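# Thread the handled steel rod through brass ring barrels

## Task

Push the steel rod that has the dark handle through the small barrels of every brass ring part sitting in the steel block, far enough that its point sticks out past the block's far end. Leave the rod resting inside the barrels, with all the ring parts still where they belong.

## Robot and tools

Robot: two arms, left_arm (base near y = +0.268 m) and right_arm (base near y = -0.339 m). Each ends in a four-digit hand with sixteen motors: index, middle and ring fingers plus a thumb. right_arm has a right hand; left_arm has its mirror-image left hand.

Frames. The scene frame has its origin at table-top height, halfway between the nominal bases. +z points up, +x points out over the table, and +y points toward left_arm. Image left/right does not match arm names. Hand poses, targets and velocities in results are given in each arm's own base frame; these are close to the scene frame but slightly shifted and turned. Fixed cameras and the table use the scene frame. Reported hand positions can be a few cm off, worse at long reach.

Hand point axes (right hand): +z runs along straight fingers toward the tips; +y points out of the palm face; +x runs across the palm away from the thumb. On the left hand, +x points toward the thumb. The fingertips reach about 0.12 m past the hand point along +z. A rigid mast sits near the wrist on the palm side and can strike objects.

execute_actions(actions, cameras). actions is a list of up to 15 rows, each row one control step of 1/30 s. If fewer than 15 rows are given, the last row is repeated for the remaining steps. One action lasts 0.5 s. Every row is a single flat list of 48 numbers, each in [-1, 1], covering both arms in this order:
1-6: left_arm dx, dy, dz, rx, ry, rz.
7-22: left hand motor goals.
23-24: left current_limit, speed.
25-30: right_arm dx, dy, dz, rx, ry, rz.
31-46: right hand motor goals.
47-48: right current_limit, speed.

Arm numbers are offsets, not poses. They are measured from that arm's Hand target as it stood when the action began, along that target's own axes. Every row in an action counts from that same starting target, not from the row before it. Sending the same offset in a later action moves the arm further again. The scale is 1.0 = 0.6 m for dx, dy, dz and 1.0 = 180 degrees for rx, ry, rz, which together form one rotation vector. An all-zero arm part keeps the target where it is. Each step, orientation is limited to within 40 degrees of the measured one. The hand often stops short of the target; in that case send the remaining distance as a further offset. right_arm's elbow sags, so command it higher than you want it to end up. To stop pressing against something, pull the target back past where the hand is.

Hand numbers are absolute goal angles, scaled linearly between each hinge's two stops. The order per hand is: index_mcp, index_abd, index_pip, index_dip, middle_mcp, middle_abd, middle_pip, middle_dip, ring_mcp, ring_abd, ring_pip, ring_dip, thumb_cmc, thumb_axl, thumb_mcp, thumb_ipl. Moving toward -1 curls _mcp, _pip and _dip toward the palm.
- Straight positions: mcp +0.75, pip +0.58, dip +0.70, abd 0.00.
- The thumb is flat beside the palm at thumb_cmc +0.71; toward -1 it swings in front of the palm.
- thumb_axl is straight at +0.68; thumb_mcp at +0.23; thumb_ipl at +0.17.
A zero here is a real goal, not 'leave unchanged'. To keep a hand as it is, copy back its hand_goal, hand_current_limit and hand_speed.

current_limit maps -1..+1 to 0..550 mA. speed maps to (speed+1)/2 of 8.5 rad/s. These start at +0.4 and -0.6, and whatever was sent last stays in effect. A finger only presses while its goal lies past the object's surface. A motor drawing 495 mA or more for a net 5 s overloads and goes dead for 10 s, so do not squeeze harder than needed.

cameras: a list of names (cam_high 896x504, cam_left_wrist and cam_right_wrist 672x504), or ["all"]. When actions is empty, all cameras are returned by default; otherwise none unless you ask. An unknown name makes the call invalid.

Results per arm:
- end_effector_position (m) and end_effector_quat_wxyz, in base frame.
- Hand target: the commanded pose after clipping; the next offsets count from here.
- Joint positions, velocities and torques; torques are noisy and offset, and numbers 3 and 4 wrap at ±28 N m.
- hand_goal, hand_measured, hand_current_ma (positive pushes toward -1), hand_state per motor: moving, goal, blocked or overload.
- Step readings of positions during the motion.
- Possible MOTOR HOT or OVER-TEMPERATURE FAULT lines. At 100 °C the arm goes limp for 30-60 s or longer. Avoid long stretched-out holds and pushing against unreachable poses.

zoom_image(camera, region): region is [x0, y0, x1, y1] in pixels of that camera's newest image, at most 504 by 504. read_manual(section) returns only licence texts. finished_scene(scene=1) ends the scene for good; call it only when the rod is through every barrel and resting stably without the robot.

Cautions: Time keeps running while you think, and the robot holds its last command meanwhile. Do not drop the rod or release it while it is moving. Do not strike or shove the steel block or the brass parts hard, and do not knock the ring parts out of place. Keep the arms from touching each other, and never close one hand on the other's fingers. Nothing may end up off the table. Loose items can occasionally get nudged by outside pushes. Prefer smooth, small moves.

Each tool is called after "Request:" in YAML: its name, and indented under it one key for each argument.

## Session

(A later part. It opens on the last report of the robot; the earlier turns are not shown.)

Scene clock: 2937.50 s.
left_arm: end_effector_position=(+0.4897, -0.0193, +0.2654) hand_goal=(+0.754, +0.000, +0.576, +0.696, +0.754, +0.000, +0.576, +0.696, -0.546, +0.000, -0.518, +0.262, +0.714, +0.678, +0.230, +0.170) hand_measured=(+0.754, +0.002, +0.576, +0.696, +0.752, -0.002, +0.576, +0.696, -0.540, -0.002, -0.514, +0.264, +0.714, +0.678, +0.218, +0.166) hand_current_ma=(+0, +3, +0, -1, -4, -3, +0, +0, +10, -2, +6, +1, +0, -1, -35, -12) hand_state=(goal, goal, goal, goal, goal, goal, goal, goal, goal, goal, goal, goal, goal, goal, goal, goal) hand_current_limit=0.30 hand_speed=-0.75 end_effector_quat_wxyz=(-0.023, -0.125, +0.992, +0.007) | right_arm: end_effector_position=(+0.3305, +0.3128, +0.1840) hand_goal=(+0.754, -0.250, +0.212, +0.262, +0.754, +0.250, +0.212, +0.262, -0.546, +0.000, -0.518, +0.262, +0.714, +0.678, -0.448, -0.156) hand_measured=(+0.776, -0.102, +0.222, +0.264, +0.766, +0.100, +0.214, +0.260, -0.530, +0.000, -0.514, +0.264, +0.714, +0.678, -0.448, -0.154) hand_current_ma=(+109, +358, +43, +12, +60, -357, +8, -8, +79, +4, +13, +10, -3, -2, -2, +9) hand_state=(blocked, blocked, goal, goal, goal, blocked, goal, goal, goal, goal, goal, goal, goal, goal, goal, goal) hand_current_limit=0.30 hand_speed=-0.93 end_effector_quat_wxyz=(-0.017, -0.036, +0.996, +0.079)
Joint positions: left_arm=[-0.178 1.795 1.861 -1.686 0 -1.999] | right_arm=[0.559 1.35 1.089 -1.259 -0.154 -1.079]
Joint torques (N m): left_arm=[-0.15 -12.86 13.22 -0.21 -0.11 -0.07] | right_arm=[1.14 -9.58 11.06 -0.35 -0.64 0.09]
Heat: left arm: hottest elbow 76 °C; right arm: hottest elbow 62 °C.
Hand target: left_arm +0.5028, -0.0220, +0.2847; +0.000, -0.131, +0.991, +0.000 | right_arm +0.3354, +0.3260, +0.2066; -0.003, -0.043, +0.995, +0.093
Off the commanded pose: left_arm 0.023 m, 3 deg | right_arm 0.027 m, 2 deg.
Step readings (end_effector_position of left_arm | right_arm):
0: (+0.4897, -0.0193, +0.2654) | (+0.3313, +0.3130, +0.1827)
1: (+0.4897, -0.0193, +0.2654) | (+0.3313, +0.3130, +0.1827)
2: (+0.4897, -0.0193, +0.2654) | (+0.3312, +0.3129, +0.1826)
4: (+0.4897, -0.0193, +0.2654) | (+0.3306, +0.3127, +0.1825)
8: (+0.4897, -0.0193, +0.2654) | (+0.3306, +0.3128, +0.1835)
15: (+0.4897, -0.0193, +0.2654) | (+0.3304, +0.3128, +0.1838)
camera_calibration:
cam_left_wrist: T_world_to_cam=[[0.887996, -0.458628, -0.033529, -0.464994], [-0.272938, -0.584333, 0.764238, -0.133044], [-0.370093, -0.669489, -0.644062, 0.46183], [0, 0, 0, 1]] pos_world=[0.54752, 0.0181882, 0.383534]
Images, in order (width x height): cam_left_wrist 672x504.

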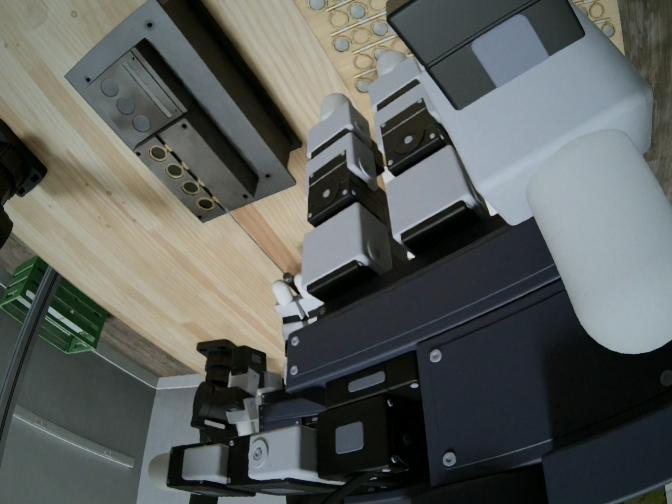

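Request:
execute_actions:
  actions:
    - [[0,0,0,0,0,0,0.754,0,0.576,0.696,0.754,0,0.576,0.696,-0.547,0,-0.519,0.261,0.714,0.678,0.23,0.17,0.3,-0.75,-0.003,0.002,-0.003,0,0,0,0.754,-0.25,0.212,0.261,0.754,0.25,0.212,0.261,-0.547,0,-0.519,0.261,0.714,0.678,-0.449,-0.157,0.3,-0.93]]
  cameras: ["cam_left_wrist"]

Request:
zoom_image:
  camera: "cam_left_wrist"
  region: [200, 182, 220, 202]

Request:
zoom_image:
  camera: "cam_left_wrist"
  region: [216, 202, 300, 286]

Scene clock: 2975.87 s.
left_arm: end_effector_position=(+0.4897, -0.0193, +0.2654) hand_goal=(+0.754, +0.000, +0.576, +0.696, +0.754, +0.000, +0.576, +0.696, -0.546, +0.000, -0.518, +0.262, +0.714, +0.678, +0.230, +0.170) hand_measured=(+0.754, +0.002, +0.576, +0.696, +0.752, -0.002, +0.576, +0.696, -0.540, -0.002, -0.514, +0.264, +0.714, +0.678, +0.218, +0.166) hand_current_ma=(+0, +3, +0, -1, -4, -3, +0, +0, +10, -2, +6, +1, +0, -1, -35, -12) hand_state=(goal, goal, goal, goal, goal, goal, goal, goal, goal, goal, goal, goal, goal, goal, goal, goal) hand_current_limit=0.30 hand_speed=-0.75 end_effector_quat_wxyz=(-0.023, -0.125, +0.992, +0.007) | right_arm: end_effector_position=(+0.3307, +0.3129, +0.1861) hand_goal=(+0.754, -0.250, +0.212, +0.262, +0.754, +0.250, +0.212, +0.262, -0.546, +0.000, -0.518, +0.262, +0.714, +0.678, -0.448, -0.156) hand_measured=(+0.776, -0.102, +0.222, +0.264, +0.766, +0.100, +0.214, +0.260, -0.530, +0.000, -0.514, +0.264, +0.714, +0.678, -0.448, -0.154) hand_current_ma=(+109, +358, +43, +12, +60, -357, +9, -7, +79, +4, +13, +10, -3, -2, -2, +9) hand_state=(blocked, blocked, goal, goal, goal, blocked, goal, goal, goal, goal, goal, goal, goal, goal, goal, goal) hand_current_limit=0.30 hand_speed=-0.93 end_effector_quat_wxyz=(-0.018, -0.035, +0.996, +0.079)
Joint positions: left_arm=[-0.178 1.795 1.861 -1.686 0 -1.999] | right_arm=[0.559 1.35 1.095 -1.267 -0.154 -1.079]
Joint torques (N m): left_arm=[0.03 -12.86 13.26 -0.14 -0.11 -0.06] | right_arm=[1.14 -9.35 11.28 -0.25 -0.65 0.09]
Heat: left arm: hottest elbow 76 °C; right arm: hottest elbow 65 °C.
Hand target: left_arm +0.5028, -0.0220, +0.2847; +0.000, -0.131, +0.991, +0.000 | right_arm +0.3370, +0.3269, +0.2086; -0.003, -0.043, +0.995, +0.093
Off the commanded pose: left_arm 0.023 m, 3 deg | right_arm 0.027 m, 2 deg.
Step readings (end_effector_position of left_arm | right_arm):
0: (+0.4897, -0.0193, +0.2654) | (+0.3305, +0.3128, +0.1840)
1: (+0.4897, -0.0193, +0.2654) | (+0.3305, +0.3128, +0.1840)
2: (+0.4897, -0.0193, +0.2654) | (+0.3305, +0.3128, +0.1840)
4: (+0.4897, -0.0193, +0.2654) | (+0.3306, +0.3129, +0.1847)
8: (+0.4897, -0.0193, +0.2654) | (+0.3307, +0.3129, +0.1859)
15: (+0.4897, -0.0193, +0.2654) | (+0.3308, +0.3130, +0.1862)
camera_calibration:
cam_left_wrist: T_world_to_cam=[[0.887996, -0.458628, -0.033529, -0.464994], [-0.272938, -0.584333, 0.764238, -0.133044], [-0.370093, -0.669489, -0.644062, 0.46183], [0, 0, 0, 1]] pos_world=[0.54752, 0.0181882, 0.383534]
Images, in order (width x height): cam_left_wrist 672x504.

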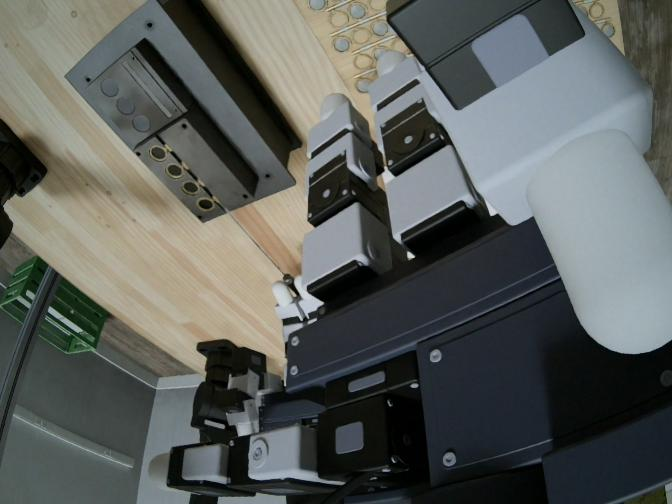

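Scaled by 25.200 from the camera's 672x504 image, which has a finer 960x720 frame.

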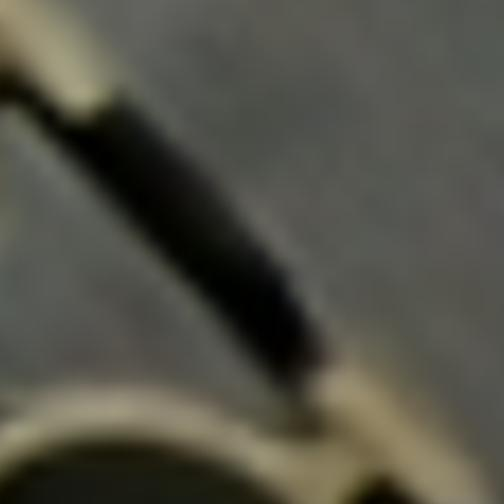

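Scaled by 6.000 from the camera's 672x504 image, which has a finer 960x720 frame.

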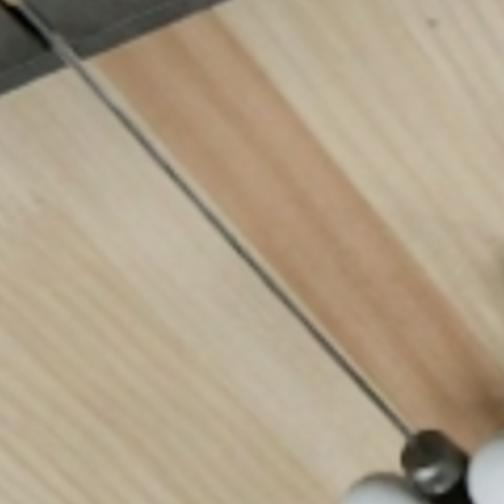

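Request:
execute_actions:
  actions:
    - [[0,0,0,0,0,0,0.754,0,0.576,0.696,0.754,0,0.576,0.696,-0.547,0,-0.519,0.261,0.714,0.678,0.23,0.17,0.3,-0.75,-0.006,0.002,0.017,0,0,0,0.754,-0.25,0.212,0.261,0.754,0.25,0.212,0.261,-0.547,0,-0.519,0.261,0.714,0.678,-0.449,-0.157,0.3,-0.93]]
  cameras: ["cam_left_wrist"]

Request:
zoom_image:
  camera: "cam_left_wrist"
  region: [200, 182, 220, 202]

Request:
zoom_image:
  camera: "cam_left_wrist"
  region: [216, 202, 300, 286]

Scene clock: 2986.73 s.
left_arm: end_effector_position=(+0.4897, -0.0193, +0.2654) hand_goal=(+0.754, +0.000, +0.576, +0.696, +0.754, +0.000, +0.576, +0.696, -0.546, +0.000, -0.518, +0.262, +0.714, +0.678, +0.230, +0.170) hand_measured=(+0.754, +0.002, +0.576, +0.696, +0.752, -0.002, +0.576, +0.696, -0.540, -0.002, -0.514, +0.264, +0.714, +0.678, +0.218, +0.166) hand_current_ma=(+0, +3, +0, -1, -4, -3, +0, +0, +10, -2, +6, +1, +0, -1, -35, -12) hand_state=(goal, goal, goal, goal, goal, goal, goal, goal, goal, goal, goal, goal, goal, goal, goal, goal) hand_current_limit=0.30 hand_speed=-0.75 end_effector_quat_wxyz=(-0.023, -0.125, +0.992, +0.007) | right_arm: end_effector_position=(+0.3317, +0.3133, +0.1852) hand_goal=(+0.754, -0.250, +0.212, +0.262, +0.754, +0.250, +0.212, +0.262, -0.546, +0.000, -0.518, +0.262, +0.714, +0.678, -0.448, -0.156) hand_measured=(+0.776, -0.102, +0.222, +0.264, +0.766, +0.100, +0.214, +0.260, -0.530, +0.000, -0.514, +0.264, +0.714, +0.678, -0.448, -0.154) hand_current_ma=(+109, +358, +43, +12, +63, -357, +11, -6, +79, +4, +13, +10, -3, -2, -2, +9) hand_state=(blocked, blocked, goal, goal, goal, blocked, goal, goal, goal, goal, goal, goal, goal, goal, goal, goal) hand_current_limit=0.30 hand_speed=-0.93 end_effector_quat_wxyz=(-0.017, -0.035, +0.996, +0.079)
Joint positions: left_arm=[-0.178 1.795 1.861 -1.686 0 -1.999] | right_arm=[0.559 1.353 1.095 -1.263 -0.154 -1.078]
Joint torques (N m): left_arm=[-0.09 -12.92 13.16 -0.17 -0.13 -0.08] | right_arm=[1.38 -8.12 10.65 0.58 -0.67 0.11]
Heat: left arm: hottest elbow 76 °C; right arm: hottest elbow 65 °C.
Hand target: left_arm +0.5028, -0.0220, +0.2847; +0.000, -0.131, +0.991, +0.000 | right_arm +0.3404, +0.3303, +0.1989; -0.003, -0.043, +0.995, +0.093
Off the commanded pose: left_arm 0.023 m, 3 deg | right_arm 0.023 m, 2 deg.
Step readings (end_effector_position of left_arm | right_arm):
0: (+0.4897, -0.0193, +0.2654) | (+0.3307, +0.3129, +0.1861)
1: (+0.4897, -0.0193, +0.2654) | (+0.3307, +0.3129, +0.1861)
2: (+0.4897, -0.0193, +0.2654) | (+0.3307, +0.3129, +0.1861)
4: (+0.4897, -0.0193, +0.2654) | (+0.3308, +0.3129, +0.1862)
8: (+0.4897, -0.0193, +0.2654) | (+0.3314, +0.3131, +0.1861)
15: (+0.4897, -0.0193, +0.2654) | (+0.3317, +0.3133, +0.1852)
camera_calibration:
cam_left_wrist: T_world_to_cam=[[0.887996, -0.458628, -0.033529, -0.464994], [-0.272938, -0.584333, 0.764238, -0.133044], [-0.370093, -0.669489, -0.644062, 0.46183], [0, 0, 0, 1]] pos_world=[0.54752, 0.0181882, 0.383534]
Images, in order (width x height): cam_left_wrist 672x504.

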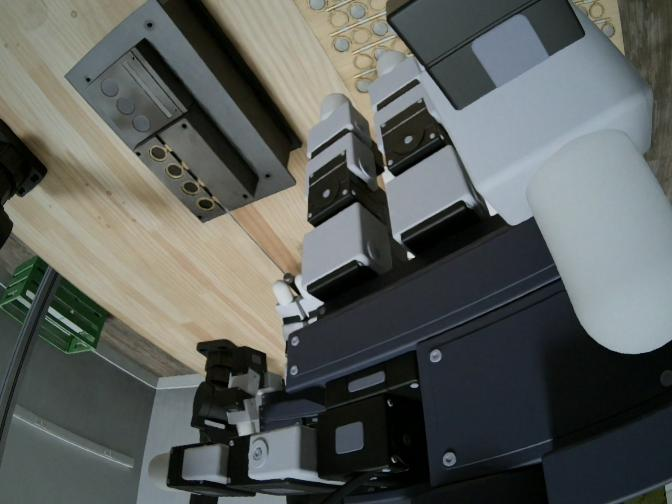

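Scaled by 25.200 from the camera's 672x504 image, which has a finer 960x720 frame.

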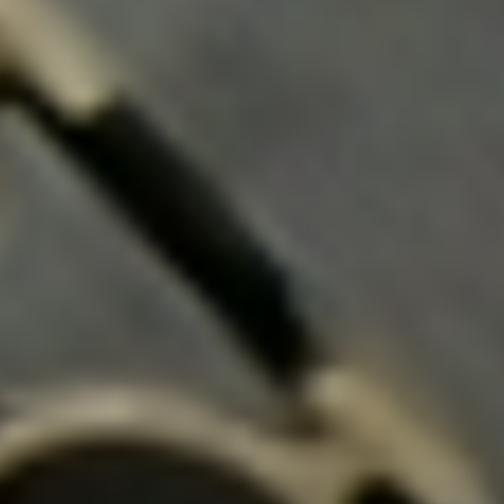

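Scaled by 6.000 from the camera's 672x504 image, which has a finer 960x720 frame.

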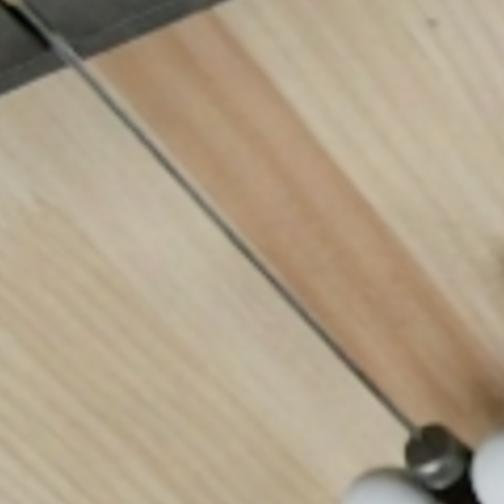

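Request:
execute_actions:
  actions:
    - [[0,0,0,0,0,0,0.754,0,0.576,0.696,0.754,0,0.576,0.696,-0.547,0,-0.519,0.261,0.714,0.678,0.23,0.17,0.3,-0.75,-0.002,0.003,0.004,0,0,0,0.754,-0.25,0.212,0.261,0.754,0.25,0.212,0.261,-0.547,0,-0.519,0.261,0.714,0.678,-0.449,-0.157,0.3,-0.93]]
  cameras: ["cam_left_wrist"]

Request:
zoom_image:
  camera: "cam_left_wrist"
  region: [200, 182, 220, 202]

Request:
zoom_image:
  camera: "cam_left_wrist"
  region: [216, 202, 300, 286]

Scene clock: 2991.20 s.
left_arm: end_effector_position=(+0.4897, -0.0193, +0.2654) hand_goal=(+0.754, +0.000, +0.576, +0.696, +0.754, +0.000, +0.576, +0.696, -0.546, +0.000, -0.518, +0.262, +0.714, +0.678, +0.230, +0.170) hand_measured=(+0.754, +0.002, +0.576, +0.696, +0.752, -0.002, +0.576, +0.696, -0.540, -0.002, -0.514, +0.264, +0.714, +0.678, +0.218, +0.166) hand_current_ma=(+0, +3, +0, -1, -4, -3, +0, +0, +10, -2, +6, +1, +0, -1, -35, -12) hand_state=(goal, goal, goal, goal, goal, goal, goal, goal, goal, goal, goal, goal, goal, goal, goal, goal) hand_current_limit=0.30 hand_speed=-0.75 end_effector_quat_wxyz=(-0.023, -0.125, +0.992, +0.007) | right_arm: end_effector_position=(+0.3325, +0.3144, +0.1822) hand_goal=(+0.754, -0.250, +0.212, +0.262, +0.754, +0.250, +0.212, +0.262, -0.546, +0.000, -0.518, +0.262, +0.714, +0.678, -0.448, -0.156) hand_measured=(+0.778, -0.102, +0.222, +0.264, +0.770, +0.100, +0.214, +0.260, -0.530, +0.000, -0.514, +0.264, +0.714, +0.678, -0.448, -0.154) hand_current_ma=(+119, +358, +47, +12, +76, -357, +11, -6, +79, +4, +13, +10, -3, -2, -2, +9) hand_state=(blocked, blocked, goal, goal, goal, blocked, goal, goal, goal, goal, goal, goal, goal, goal, goal, goal) hand_current_limit=0.30 hand_speed=-0.93 end_effector_quat_wxyz=(-0.019, -0.035, +0.996, +0.077)
Joint positions: left_arm=[-0.178 1.795 1.861 -1.686 0 -1.999] | right_arm=[0.561 1.36 1.095 -1.26 -0.153 -1.075]
Joint torques (N m): left_arm=[0.21 -12.75 13.24 -0.13 -0.08 -0.05] | right_arm=[1.49 -8.29 10.69 0.66 -0.7 0.1]
Heat: left arm: hottest elbow 76 °C; right arm: hottest elbow 65 °C.
Hand target: left_arm +0.5028, -0.0220, +0.2847; +0.000, -0.131, +0.991, +0.000 | right_arm +0.3414, +0.3326, +0.1967; -0.003, -0.043, +0.995, +0.093
Off the commanded pose: left_arm 0.023 m, 3 deg | right_arm 0.025 m, 3 deg.
Step readings (end_effector_position of left_arm | right_arm):
0: (+0.4897, -0.0193, +0.2654) | (+0.3317, +0.3133, +0.1852)
1: (+0.4897, -0.0193, +0.2654) | (+0.3317, +0.3134, +0.1850)
2: (+0.4897, -0.0193, +0.2654) | (+0.3316, +0.3135, +0.1850)
4: (+0.4897, -0.0193, +0.2654) | (+0.3320, +0.3136, +0.1848)
8: (+0.4897, -0.0193, +0.2654) | (+0.3323, +0.3141, +0.1832)
15: (+0.4897, -0.0193, +0.2654) | (+0.3325, +0.3144, +0.1822)
camera_calibration:
cam_left_wrist: T_world_to_cam=[[0.887996, -0.458628, -0.033529, -0.464994], [-0.272938, -0.584333, 0.764238, -0.133044], [-0.370093, -0.669489, -0.644062, 0.46183], [0, 0, 0, 1]] pos_world=[0.54752, 0.0181882, 0.383534]
Images, in order (width x height): cam_left_wrist 672x504.

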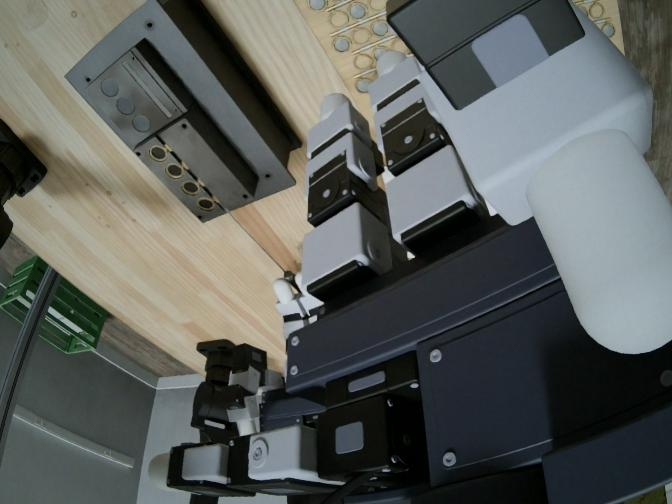

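Scaled by 25.200 from the camera's 672x504 image, which has a finer 960x720 frame.

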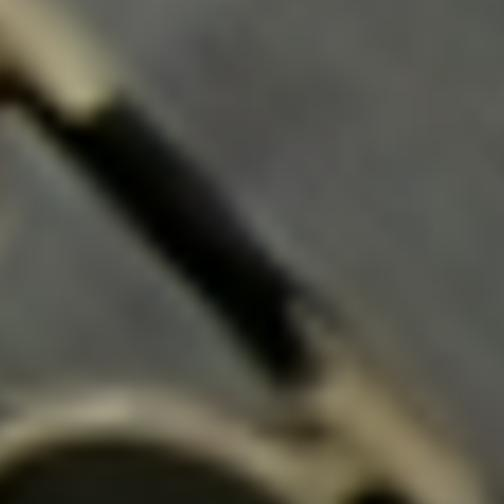

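Scaled by 6.000 from the camera's 672x504 image, which has a finer 960x720 frame.

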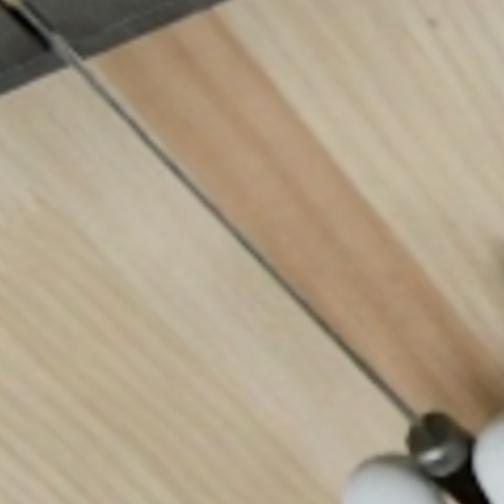

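Request:
zoom_image:
  camera: "cam_left_wrist"
  region: [208, 190, 232, 214]

Scaled by 21.000 from the camera's 672x504 image, which has a finer 960x720 frame.

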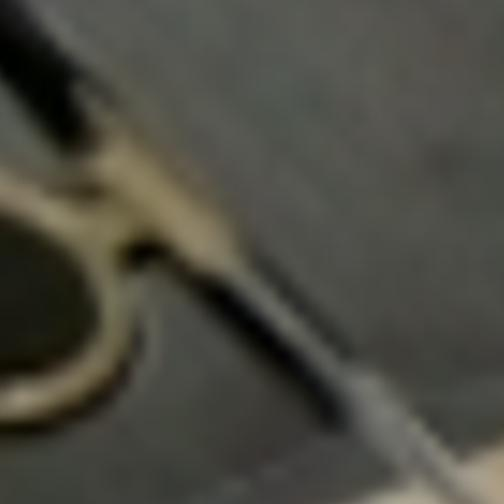

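Request:
execute_actions:
  actions:
    - [[0,0,0,0,0,0,0.754,0,0.576,0.696,0.754,0,0.576,0.696,-0.547,0,-0.519,0.261,0.714,0.678,0.23,0.17,0.3,-0.75,0,0.003,0.0005,0,0,-0.008,0.754,-0.25,0.212,0.261,0.754,0.25,0.212,0.261,-0.547,0,-0.519,0.261,0.714,0.678,-0.449,-0.157,0.3,-0.93]]
  cameras: ["cam_left_wrist"]

Request:
zoom_image:
  camera: "cam_left_wrist"
  region: [200, 182, 220, 202]

Request:
zoom_image:
  camera: "cam_left_wrist"
  region: [216, 202, 300, 286]

Scene clock: 3014.70 s.
left_arm: end_effector_position=(+0.4897, -0.0193, +0.2654) hand_goal=(+0.754, +0.000, +0.576, +0.696, +0.754, +0.000, +0.576, +0.696, -0.546, +0.000, -0.518, +0.262, +0.714, +0.678, +0.230, +0.170) hand_measured=(+0.754, +0.002, +0.576, +0.696, +0.752, -0.002, +0.576, +0.696, -0.540, -0.002, -0.514, +0.264, +0.714, +0.678, +0.218, +0.166) hand_current_ma=(+0, +3, +0, -1, -4, -3, +0, +0, +10, -2, +6, +1, +0, -1, -35, -12) hand_state=(goal, goal, goal, goal, goal, goal, goal, goal, goal, goal, goal, goal, goal, goal, goal, goal) hand_current_limit=0.30 hand_speed=-0.75 end_effector_quat_wxyz=(-0.023, -0.125, +0.992, +0.007) | right_arm: end_effector_position=(+0.3327, +0.3149, +0.1800) hand_goal=(+0.754, -0.250, +0.212, +0.262, +0.754, +0.250, +0.212, +0.262, -0.546, +0.000, -0.518, +0.262, +0.714, +0.678, -0.448, -0.156) hand_measured=(+0.778, -0.102, +0.222, +0.264, +0.770, +0.100, +0.214, +0.260, -0.530, +0.000, -0.514, +0.264, +0.714, +0.678, -0.448, -0.154) hand_current_ma=(+119, +358, +47, +12, +76, -357, +11, -6, +79, +4, +13, +10, -3, -2, -2, +9) hand_state=(blocked, blocked, goal, goal, goal, blocked, goal, goal, goal, goal, goal, goal, goal, goal, goal, goal) hand_current_limit=0.30 hand_speed=-0.93 end_effector_quat_wxyz=(-0.020, -0.035, +0.996, +0.076)
Joint positions: left_arm=[-0.178 1.795 1.861 -1.686 0 -1.999] | right_arm=[0.562 1.365 1.095 -1.259 -0.152 -1.075]
Joint torques (N m): left_arm=[-0.32 -12.98 13.15 -0.25 -0.1 -0.07] | right_arm=[1.44 -8.35 11.1 0.64 -0.68 -0.11]
Heat: left arm: hottest elbow 76 °C; right arm: hottest elbow 64 °C.
Hand target: left_arm +0.5028, -0.0220, +0.2847; +0.000, -0.131, +0.991, +0.000 | right_arm +0.3413, +0.3344, +0.1969; -0.002, -0.055, +0.994, +0.093
Off the commanded pose: left_arm 0.023 m, 3 deg | right_arm 0.027 m, 4 deg.
Step readings (end_effector_position of left_arm | right_arm):
0: (+0.4897, -0.0193, +0.2654) | (+0.3325, +0.3144, +0.1822)
1: (+0.4897, -0.0193, +0.2654) | (+0.3325, +0.3144, +0.1822)
2: (+0.4897, -0.0193, +0.2654) | (+0.3325, +0.3144, +0.1822)
4: (+0.4897, -0.0193, +0.2654) | (+0.3325, +0.3144, +0.1819)
8: (+0.4897, -0.0193, +0.2654) | (+0.3325, +0.3148, +0.1808)
15: (+0.4897, -0.0193, +0.2654) | (+0.3327, +0.3149, +0.1800)
camera_calibration:
cam_left_wrist: T_world_to_cam=[[0.887996, -0.458628, -0.033529, -0.464994], [-0.272938, -0.584333, 0.764238, -0.133044], [-0.370093, -0.669489, -0.644062, 0.46183], [0, 0, 0, 1]] pos_world=[0.54752, 0.0181882, 0.383534]
Images, in order (width x height): cam_left_wrist 672x504.

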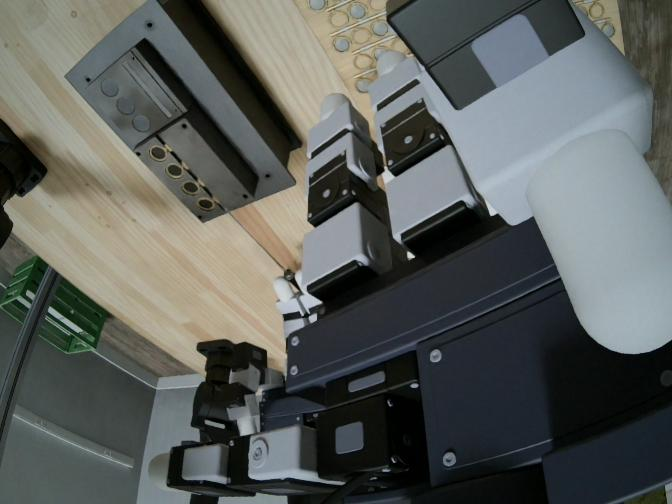

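Scaled by 25.200 from the camera's 672x504 image, which has a finer 960x720 frame.

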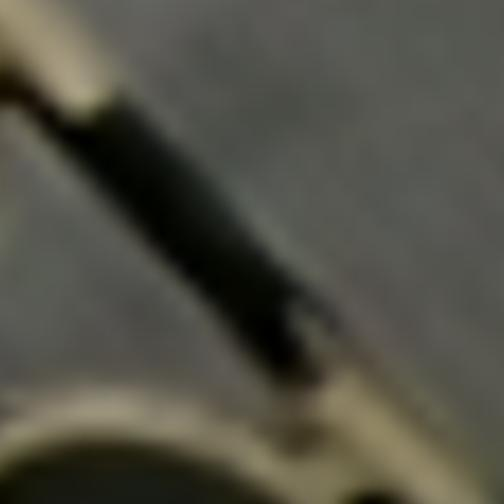

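Scaled by 6.000 from the camera's 672x504 image, which has a finer 960x720 frame.

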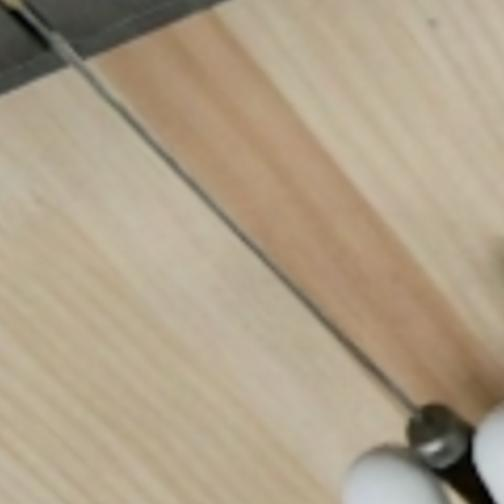

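Request:
execute_actions:
  actions:
    - [[0,0,0,0,0,0,0.754,0,0.576,0.696,0.754,0,0.576,0.696,-0.547,0,-0.519,0.261,0.714,0.678,0.23,0.17,0.3,-0.75,-0.008,-0.003,-0.004,0,0,0.004,0.754,-0.25,0.212,0.261,0.754,0.25,0.212,0.261,-0.547,0,-0.519,0.261,0.714,0.678,-0.449,-0.157,0.3,-0.93]]
  cameras: ["cam_left_wrist"]

Request:
zoom_image:
  camera: "cam_left_wrist"
  region: [200, 182, 220, 202]

Request:
zoom_image:
  camera: "cam_left_wrist"
  region: [216, 202, 300, 286]

Scene clock: 3045.90 s.
left_arm: end_effector_position=(+0.4897, -0.0193, +0.2654) hand_goal=(+0.754, +0.000, +0.576, +0.696, +0.754, +0.000, +0.576, +0.696, -0.546, +0.000, -0.518, +0.262, +0.714, +0.678, +0.230, +0.170) hand_measured=(+0.754, +0.002, +0.576, +0.696, +0.752, -0.002, +0.576, +0.696, -0.540, -0.002, -0.514, +0.264, +0.714, +0.678, +0.218, +0.166) hand_current_ma=(+0, +3, +0, -1, -4, -3, +0, +0, +10, -2, +6, +1, +0, -1, -35, -12) hand_state=(goal, goal, goal, goal, goal, goal, goal, goal, goal, goal, goal, goal, goal, goal, goal, goal) hand_current_limit=0.30 hand_speed=-0.75 end_effector_quat_wxyz=(-0.023, -0.125, +0.992, +0.007) | right_arm: end_effector_position=(+0.3335, +0.3154, +0.1785) hand_goal=(+0.754, -0.250, +0.212, +0.262, +0.754, +0.250, +0.212, +0.262, -0.546, +0.000, -0.518, +0.262, +0.714, +0.678, -0.448, -0.156) hand_measured=(+0.778, -0.102, +0.222, +0.264, +0.770, +0.100, +0.214, +0.260, -0.530, +0.000, -0.514, +0.264, +0.714, +0.678, -0.448, -0.154) hand_current_ma=(+120, +358, +49, +12, +79, -357, +13, -6, +79, +4, +13, +10, -3, -2, -2, +9) hand_state=(blocked, blocked, goal, goal, goal, blocked, goal, goal, goal, goal, goal, goal, goal, goal, goal, goal) hand_current_limit=0.30 hand_speed=-0.93 end_effector_quat_wxyz=(-0.022, -0.035, +0.996, +0.075)
Joint positions: left_arm=[-0.178 1.795 1.861 -1.686 0 -1.999] | right_arm=[0.562 1.371 1.097 -1.259 -0.152 -1.075]
Joint torques (N m): left_arm=[-0.15 -12.98 13.26 -0.24 -0.11 -0.08] | right_arm=[0.67 -8.41 11.71 0.38 -0.72 -0.08]
Heat: left arm: hottest elbow 76 °C; right arm: hottest elbow 65 °C.
Hand target: left_arm +0.5028, -0.0220, +0.2847; +0.000, -0.131, +0.991, +0.000 | right_arm +0.3462, +0.3327, +0.1987; -0.002, -0.049, +0.995, +0.092
Off the commanded pose: left_arm 0.023 m, 3 deg | right_arm 0.030 m, 3 deg.
Step readings (end_effector_position of left_arm | right_arm):
0: (+0.4897, -0.0193, +0.2654) | (+0.3327, +0.3149, +0.1800)
1: (+0.4897, -0.0193, +0.2654) | (+0.3327, +0.3149, +0.1800)
2: (+0.4897, -0.0193, +0.2654) | (+0.3327, +0.3149, +0.1798)
4: (+0.4897, -0.0193, +0.2654) | (+0.3327, +0.3149, +0.1797)
8: (+0.4897, -0.0193, +0.2654) | (+0.3332, +0.3152, +0.1790)
15: (+0.4897, -0.0193, +0.2654) | (+0.3335, +0.3154, +0.1785)
camera_calibration:
cam_left_wrist: T_world_to_cam=[[0.887996, -0.458628, -0.033529, -0.464994], [-0.272938, -0.584333, 0.764238, -0.133044], [-0.370093, -0.669489, -0.644062, 0.46183], [0, 0, 0, 1]] pos_world=[0.54752, 0.0181882, 0.383534]
Images, in order (width x height): cam_left_wrist 672x504.

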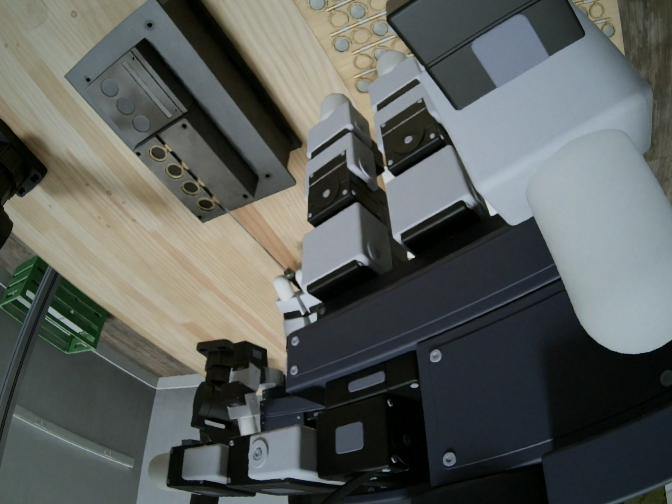

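Scaled by 25.200 from the camera's 672x504 image, which has a finer 960x720 frame.

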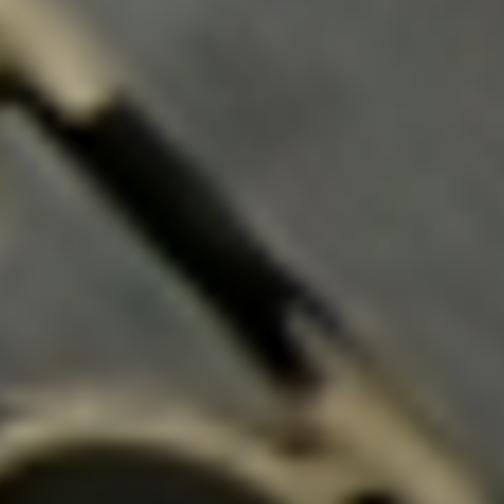

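Scaled by 6.000 from the camera's 672x504 image, which has a finer 960x720 frame.

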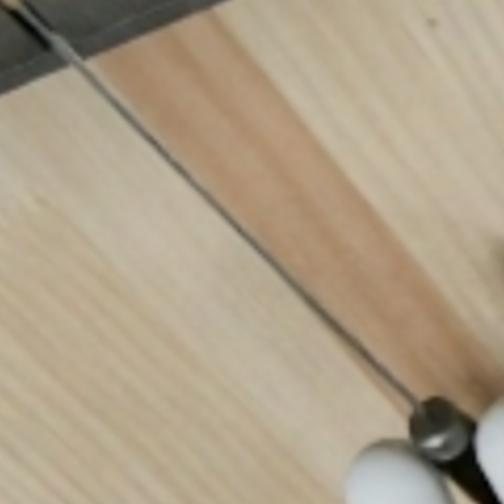

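Request:
execute_actions:
  actions:
    - [[0,0,0,0,0,0,0.754,0,0.576,0.696,0.754,0,0.576,0.696,-0.547,0,-0.519,0.261,0.714,0.678,0.23,0.17,0.3,-0.75,0,0.001,-0.007,0,0,0,0.754,-0.25,0.212,0.261,0.754,0.25,0.212,0.261,-0.547,0,-0.519,0.261,0.714,0.678,-0.449,-0.157,0.3,-0.93]]
  cameras: ["cam_left_wrist"]

Request:
zoom_image:
  camera: "cam_left_wrist"
  region: [200, 182, 220, 202]

Request:
zoom_image:
  camera: "cam_left_wrist"
  region: [216, 202, 300, 286]

Scene clock: 3052.33 s.
left_arm: end_effector_position=(+0.4897, -0.0193, +0.2654) hand_goal=(+0.754, +0.000, +0.576, +0.696, +0.754, +0.000, +0.576, +0.696, -0.546, +0.000, -0.518, +0.262, +0.714, +0.678, +0.230, +0.170) hand_measured=(+0.754, +0.002, +0.576, +0.696, +0.752, -0.002, +0.576, +0.696, -0.540, -0.002, -0.514, +0.264, +0.714, +0.678, +0.218, +0.166) hand_current_ma=(+0, +3, +0, -1, -4, -3, +0, +0, +10, -2, +6, +1, +0, -1, -35, -12) hand_state=(goal, goal, goal, goal, goal, goal, goal, goal, goal, goal, goal, goal, goal, goal, goal, goal) hand_current_limit=0.30 hand_speed=-0.75 end_effector_quat_wxyz=(-0.023, -0.125, +0.992, +0.007) | right_arm: end_effector_position=(+0.3376, +0.3190, +0.1862) hand_goal=(+0.754, -0.250, +0.212, +0.262, +0.754, +0.250, +0.212, +0.262, -0.546, +0.000, -0.518, +0.262, +0.714, +0.678, -0.448, -0.156) hand_measured=(+0.774, -0.102, +0.222, +0.264, +0.768, +0.100, +0.214, +0.260, -0.530, +0.000, -0.514, +0.264, +0.714, +0.678, -0.448, -0.154) hand_current_ma=(+103, +357, +48, +12, +70, -357, +8, -6, +79, +4, +13, +10, -3, -2, -2, +9) hand_state=(blocked, blocked, goal, goal, goal, blocked, goal, goal, goal, goal, goal, goal, goal, goal, goal, goal) hand_current_limit=0.30 hand_speed=-0.93 end_effector_quat_wxyz=(-0.016, -0.035, +0.996, +0.081)
Joint positions: left_arm=[-0.178 1.795 1.861 -1.686 0 -1.999] | right_arm=[0.562 1.371 1.114 -1.259 -0.157 -1.075]
Joint torques (N m): left_arm=[-0.15 -12.63 13.26 -0.13 -0.09 -0.07] | right_arm=[0.67 -8.35 11.28 0.02 -0.5 -0.08]
Heat: left arm: hottest elbow 76 °C; right arm: hottest elbow 64 °C.
Hand target: left_arm +0.5028, -0.0220, +0.2847; +0.000, -0.131, +0.991, +0.000 | right_arm +0.3463, +0.3326, +0.2031; -0.002, -0.049, +0.995, +0.093
Off the commanded pose: left_arm 0.023 m, 3 deg | right_arm 0.023 m, 3 deg.
Step readings (end_effector_position of left_arm | right_arm):
0: (+0.4897, -0.0193, +0.2654) | (+0.3335, +0.3154, +0.1785)
1: (+0.4897, -0.0193, +0.2654) | (+0.3335, +0.3154, +0.1785)
2: (+0.4897, -0.0193, +0.2654) | (+0.3335, +0.3154, +0.1785)
4: (+0.4897, -0.0193, +0.2654) | (+0.3339, +0.3156, +0.1792)
8: (+0.4897, -0.0193, +0.2654) | (+0.3359, +0.3177, +0.1833)
15: (+0.4897, -0.0193, +0.2654) | (+0.3376, +0.3190, +0.1862)
camera_calibration:
cam_left_wrist: T_world_to_cam=[[0.887996, -0.458628, -0.033529, -0.464994], [-0.272938, -0.584333, 0.764238, -0.133044], [-0.370093, -0.669489, -0.644062, 0.46183], [0, 0, 0, 1]] pos_world=[0.54752, 0.0181882, 0.383534]
Images, in order (width x height): cam_left_wrist 672x504.

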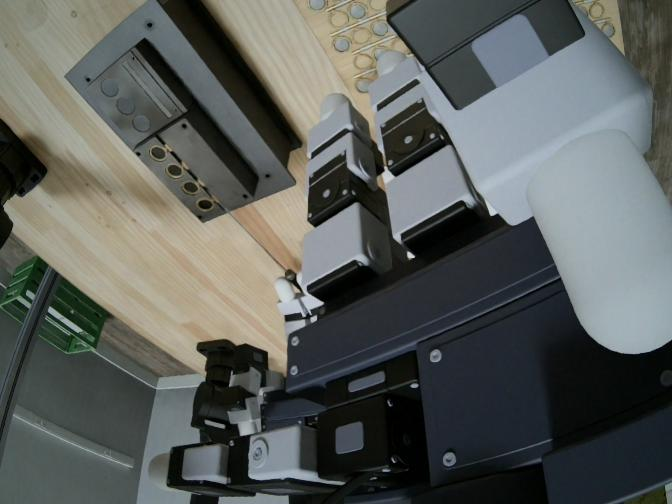

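Scaled by 25.200 from the camera's 672x504 image, which has a finer 960x720 frame.

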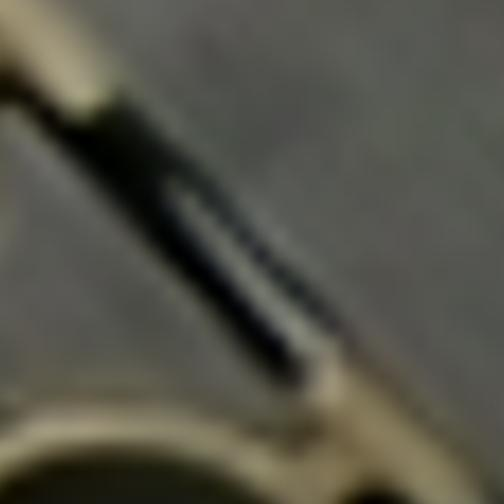

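Scaled by 6.000 from the camera's 672x504 image, which has a finer 960x720 frame.

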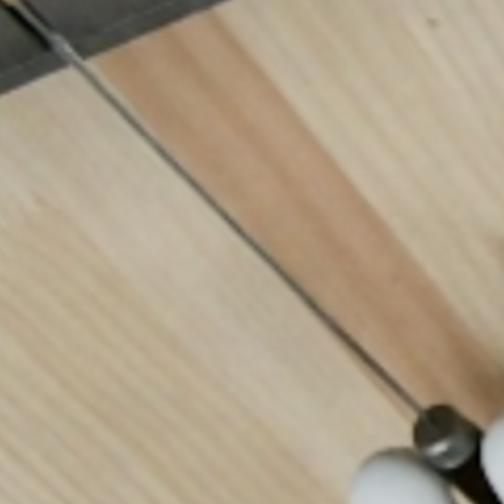

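Request:
execute_actions:
  actions:
    - [[0,0,0,0,0,0,0.754,0,0.576,0.696,0.754,0,0.576,0.696,-0.547,0,-0.519,0.261,0.714,0.678,0.23,0.17,0.3,-0.75,0.003,0.006,0.002,0,0,0,0.754,-0.25,0.212,0.261,0.754,0.25,0.212,0.261,-0.547,0,-0.519,0.261,0.714,0.678,-0.449,-0.157,0.3,-0.93]]
  cameras: ["cam_left_wrist"]

Request:
zoom_image:
  camera: "cam_left_wrist"
  region: [194, 176, 224, 206]

Request:
zoom_image:
  camera: "cam_left_wrist"
  region: [216, 202, 300, 286]

Scene clock: 3065.10 s.
left_arm: end_effector_position=(+0.4897, -0.0193, +0.2654) hand_goal=(+0.754, +0.000, +0.576, +0.696, +0.754, +0.000, +0.576, +0.696, -0.546, +0.000, -0.518, +0.262, +0.714, +0.678, +0.230, +0.170) hand_measured=(+0.754, +0.002, +0.576, +0.696, +0.752, -0.002, +0.576, +0.696, -0.540, -0.002, -0.514, +0.264, +0.714, +0.678, +0.218, +0.166) hand_current_ma=(+0, +3, +0, -1, -4, -3, +0, +0, +10, -2, +6, +1, +0, -1, -35, -12) hand_state=(goal, goal, goal, goal, goal, goal, goal, goal, goal, goal, goal, goal, goal, goal, goal, goal) hand_current_limit=0.30 hand_speed=-0.75 end_effector_quat_wxyz=(-0.023, -0.125, +0.992, +0.007) | right_arm: end_effector_position=(+0.3366, +0.3199, +0.1860) hand_goal=(+0.754, -0.250, +0.212, +0.262, +0.754, +0.250, +0.212, +0.262, -0.546, +0.000, -0.518, +0.262, +0.714, +0.678, -0.448, -0.156) hand_measured=(+0.774, -0.102, +0.222, +0.264, +0.768, +0.100, +0.214, +0.260, -0.530, +0.000, -0.514, +0.264, +0.714, +0.678, -0.448, -0.154) hand_current_ma=(+103, +358, +48, +12, +70, -357, +8, -6, +79, +4, +13, +10, -3, -2, -2, +9) hand_state=(blocked, blocked, goal, goal, goal, blocked, goal, goal, goal, goal, goal, goal, goal, goal, goal, goal) hand_current_limit=0.30 hand_speed=-0.93 end_effector_quat_wxyz=(-0.016, -0.037, +0.996, +0.080)
Joint positions: left_arm=[-0.178 1.795 1.861 -1.686 0 -1.999] | right_arm=[0.566 1.371 1.114 -1.259 -0.155 -1.075]
Joint torques (N m): left_arm=[-0.15 -12.75 13.19 -0.14 -0.11 -0.06] | right_arm=[1.32 -8.53 11.21 0.13 -0.58 0.02]
Heat: left arm: hottest elbow 76 °C; right arm: hottest elbow 62 °C.
Hand target: left_arm +0.5028, -0.0220, +0.2847; +0.000, -0.131, +0.991, +0.000 | right_arm +0.3441, +0.3362, +0.2026; -0.002, -0.049, +0.994, +0.093
Off the commanded pose: left_arm 0.023 m, 3 deg | right_arm 0.024 m, 2 deg.
Step readings (end_effector_position of left_arm | right_arm):
0: (+0.4897, -0.0193, +0.2654) | (+0.3376, +0.3190, +0.1862)
1: (+0.4897, -0.0193, +0.2654) | (+0.3376, +0.3190, +0.1862)
2: (+0.4897, -0.0193, +0.2654) | (+0.3375, +0.3191, +0.1862)
4: (+0.4897, -0.0193, +0.2654) | (+0.3372, +0.3195, +0.1862)
8: (+0.4897, -0.0193, +0.2654) | (+0.3367, +0.3199, +0.1860)
15: (+0.4897, -0.0193, +0.2654) | (+0.3366, +0.3199, +0.1860)
camera_calibration:
cam_left_wrist: T_world_to_cam=[[0.887996, -0.458628, -0.033529, -0.464994], [-0.272938, -0.584333, 0.764238, -0.133044], [-0.370093, -0.669489, -0.644062, 0.46183], [0, 0, 0, 1]] pos_world=[0.54752, 0.0181882, 0.383534]
Images, in order (width x height): cam_left_wrist 672x504.

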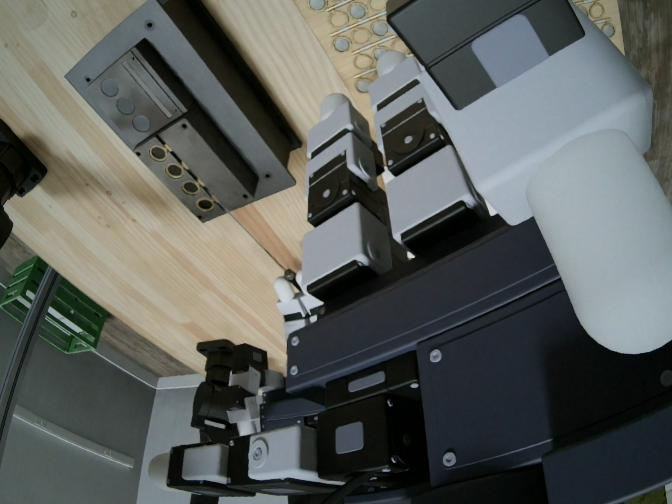

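Scaled by 16.800 from the camera's 672x504 image, which has a finer 960x720 frame.

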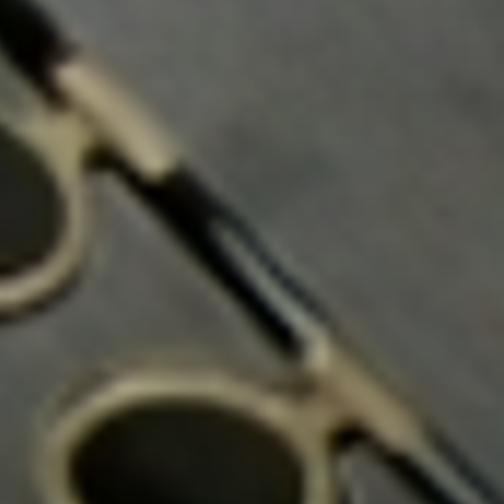

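Scaled by 6.000 from the camera's 672x504 image, which has a finer 960x720 frame.

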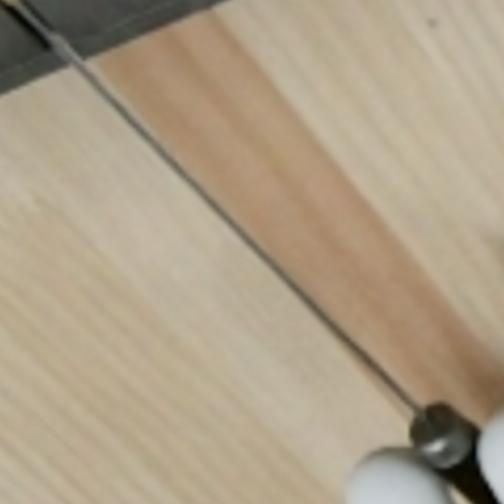

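Request:
execute_actions:
  actions:
    - [[0,0,0,0,0,0,0.754,0,0.576,0.696,0.754,0,0.576,0.696,-0.547,0,-0.519,0.261,0.714,0.678,0.23,0.17,0.3,-0.75,0.005,0.005,-0.002,0,0,0,0.754,-0.25,0.212,0.261,0.754,0.25,0.212,0.261,-0.547,0,-0.519,0.261,0.714,0.678,-0.449,-0.157,0.3,-0.93]]
  cameras: ["cam_left_wrist"]

Request:
zoom_image:
  camera: "cam_left_wrist"
  region: [194, 176, 224, 206]

Request:
zoom_image:
  camera: "cam_left_wrist"
  region: [216, 202, 300, 286]

Scene clock: 3076.93 s.
left_arm: end_effector_position=(+0.4897, -0.0193, +0.2654) hand_goal=(+0.754, +0.000, +0.576, +0.696, +0.754, +0.000, +0.576, +0.696, -0.546, +0.000, -0.518, +0.262, +0.714, +0.678, +0.230, +0.170) hand_measured=(+0.754, +0.002, +0.576, +0.696, +0.752, -0.002, +0.576, +0.696, -0.540, -0.002, -0.514, +0.264, +0.714, +0.678, +0.218, +0.166) hand_current_ma=(+0, +3, +0, -1, -4, -3, +0, +0, +10, -2, +6, +1, +0, -1, -35, -12) hand_state=(goal, goal, goal, goal, goal, goal, goal, goal, goal, goal, goal, goal, goal, goal, goal, goal) hand_current_limit=0.30 hand_speed=-0.75 end_effector_quat_wxyz=(-0.023, -0.125, +0.992, +0.007) | right_arm: end_effector_position=(+0.3351, +0.3214, +0.1856) hand_goal=(+0.754, -0.250, +0.212, +0.262, +0.754, +0.250, +0.212, +0.262, -0.546, +0.000, -0.518, +0.262, +0.714, +0.678, -0.448, -0.156) hand_measured=(+0.780, -0.102, +0.224, +0.264, +0.772, +0.100, +0.216, +0.260, -0.530, +0.000, -0.514, +0.264, +0.714, +0.678, -0.448, -0.154) hand_current_ma=(+130, +358, +54, +12, +90, -357, +19, -4, +79, +4, +13, +10, -3, -2, -2, +9) hand_state=(blocked, blocked, goal, goal, goal, blocked, goal, goal, goal, goal, goal, goal, goal, goal, goal, goal) hand_current_limit=0.30 hand_speed=-0.93 end_effector_quat_wxyz=(-0.015, -0.040, +0.996, +0.078)
Joint positions: left_arm=[-0.178 1.795 1.861 -1.686 0 -1.999] | right_arm=[0.572 1.371 1.114 -1.259 -0.15 -1.075]
Joint torques (N m): left_arm=[-0.5 -12.75 13.23 -0.23 -0.1 -0.09] | right_arm=[1.61 -9 11.15 0.02 -0.75 0.1]
Heat: left arm: hottest elbow 77 °C; right arm: hottest elbow 62 °C.
Hand target: left_arm +0.5028, -0.0220, +0.2847; +0.000, -0.131, +0.991, +0.000 | right_arm +0.3409, +0.3386, +0.2043; -0.002, -0.049, +0.994, +0.093
Off the commanded pose: left_arm 0.023 m, 3 deg | right_arm 0.026 m, 2 deg.
Step readings (end_effector_position of left_arm | right_arm):
0: (+0.4897, -0.0193, +0.2654) | (+0.3366, +0.3199, +0.1860)
1: (+0.4897, -0.0193, +0.2654) | (+0.3366, +0.3199, +0.1860)
2: (+0.4897, -0.0193, +0.2654) | (+0.3365, +0.3200, +0.1860)
4: (+0.4897, -0.0193, +0.2654) | (+0.3362, +0.3203, +0.1858)
8: (+0.4897, -0.0193, +0.2654) | (+0.3352, +0.3213, +0.1856)
15: (+0.4897, -0.0193, +0.2654) | (+0.3351, +0.3214, +0.1856)
camera_calibration:
cam_left_wrist: T_world_to_cam=[[0.887996, -0.458628, -0.033529, -0.464994], [-0.272938, -0.584333, 0.764238, -0.133044], [-0.370093, -0.669489, -0.644062, 0.46183], [0, 0, 0, 1]] pos_world=[0.54752, 0.0181882, 0.383534]
Images, in order (width x height): cam_left_wrist 672x504.

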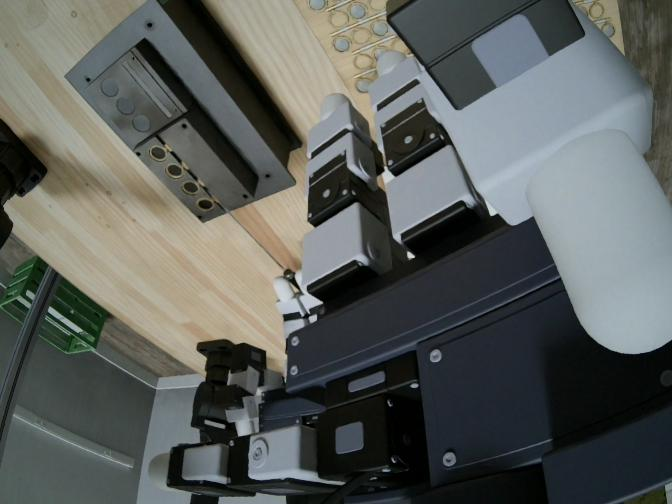

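Scaled by 16.800 from the camera's 672x504 image, which has a finer 960x720 frame.

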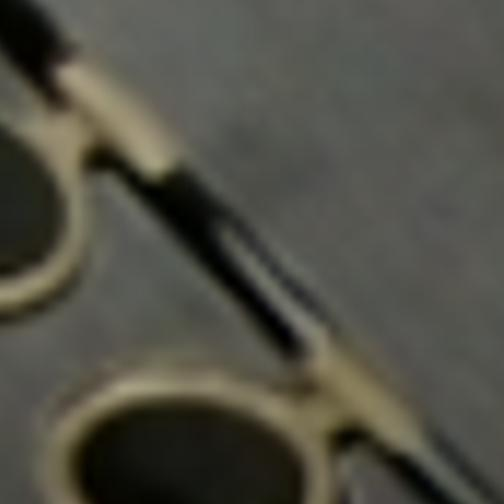

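Scaled by 6.000 from the camera's 672x504 image, which has a finer 960x720 frame.

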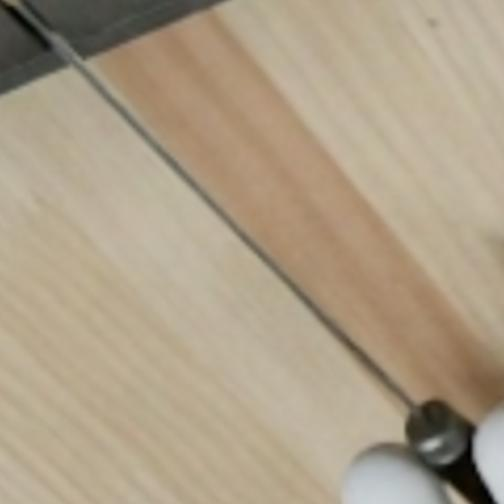

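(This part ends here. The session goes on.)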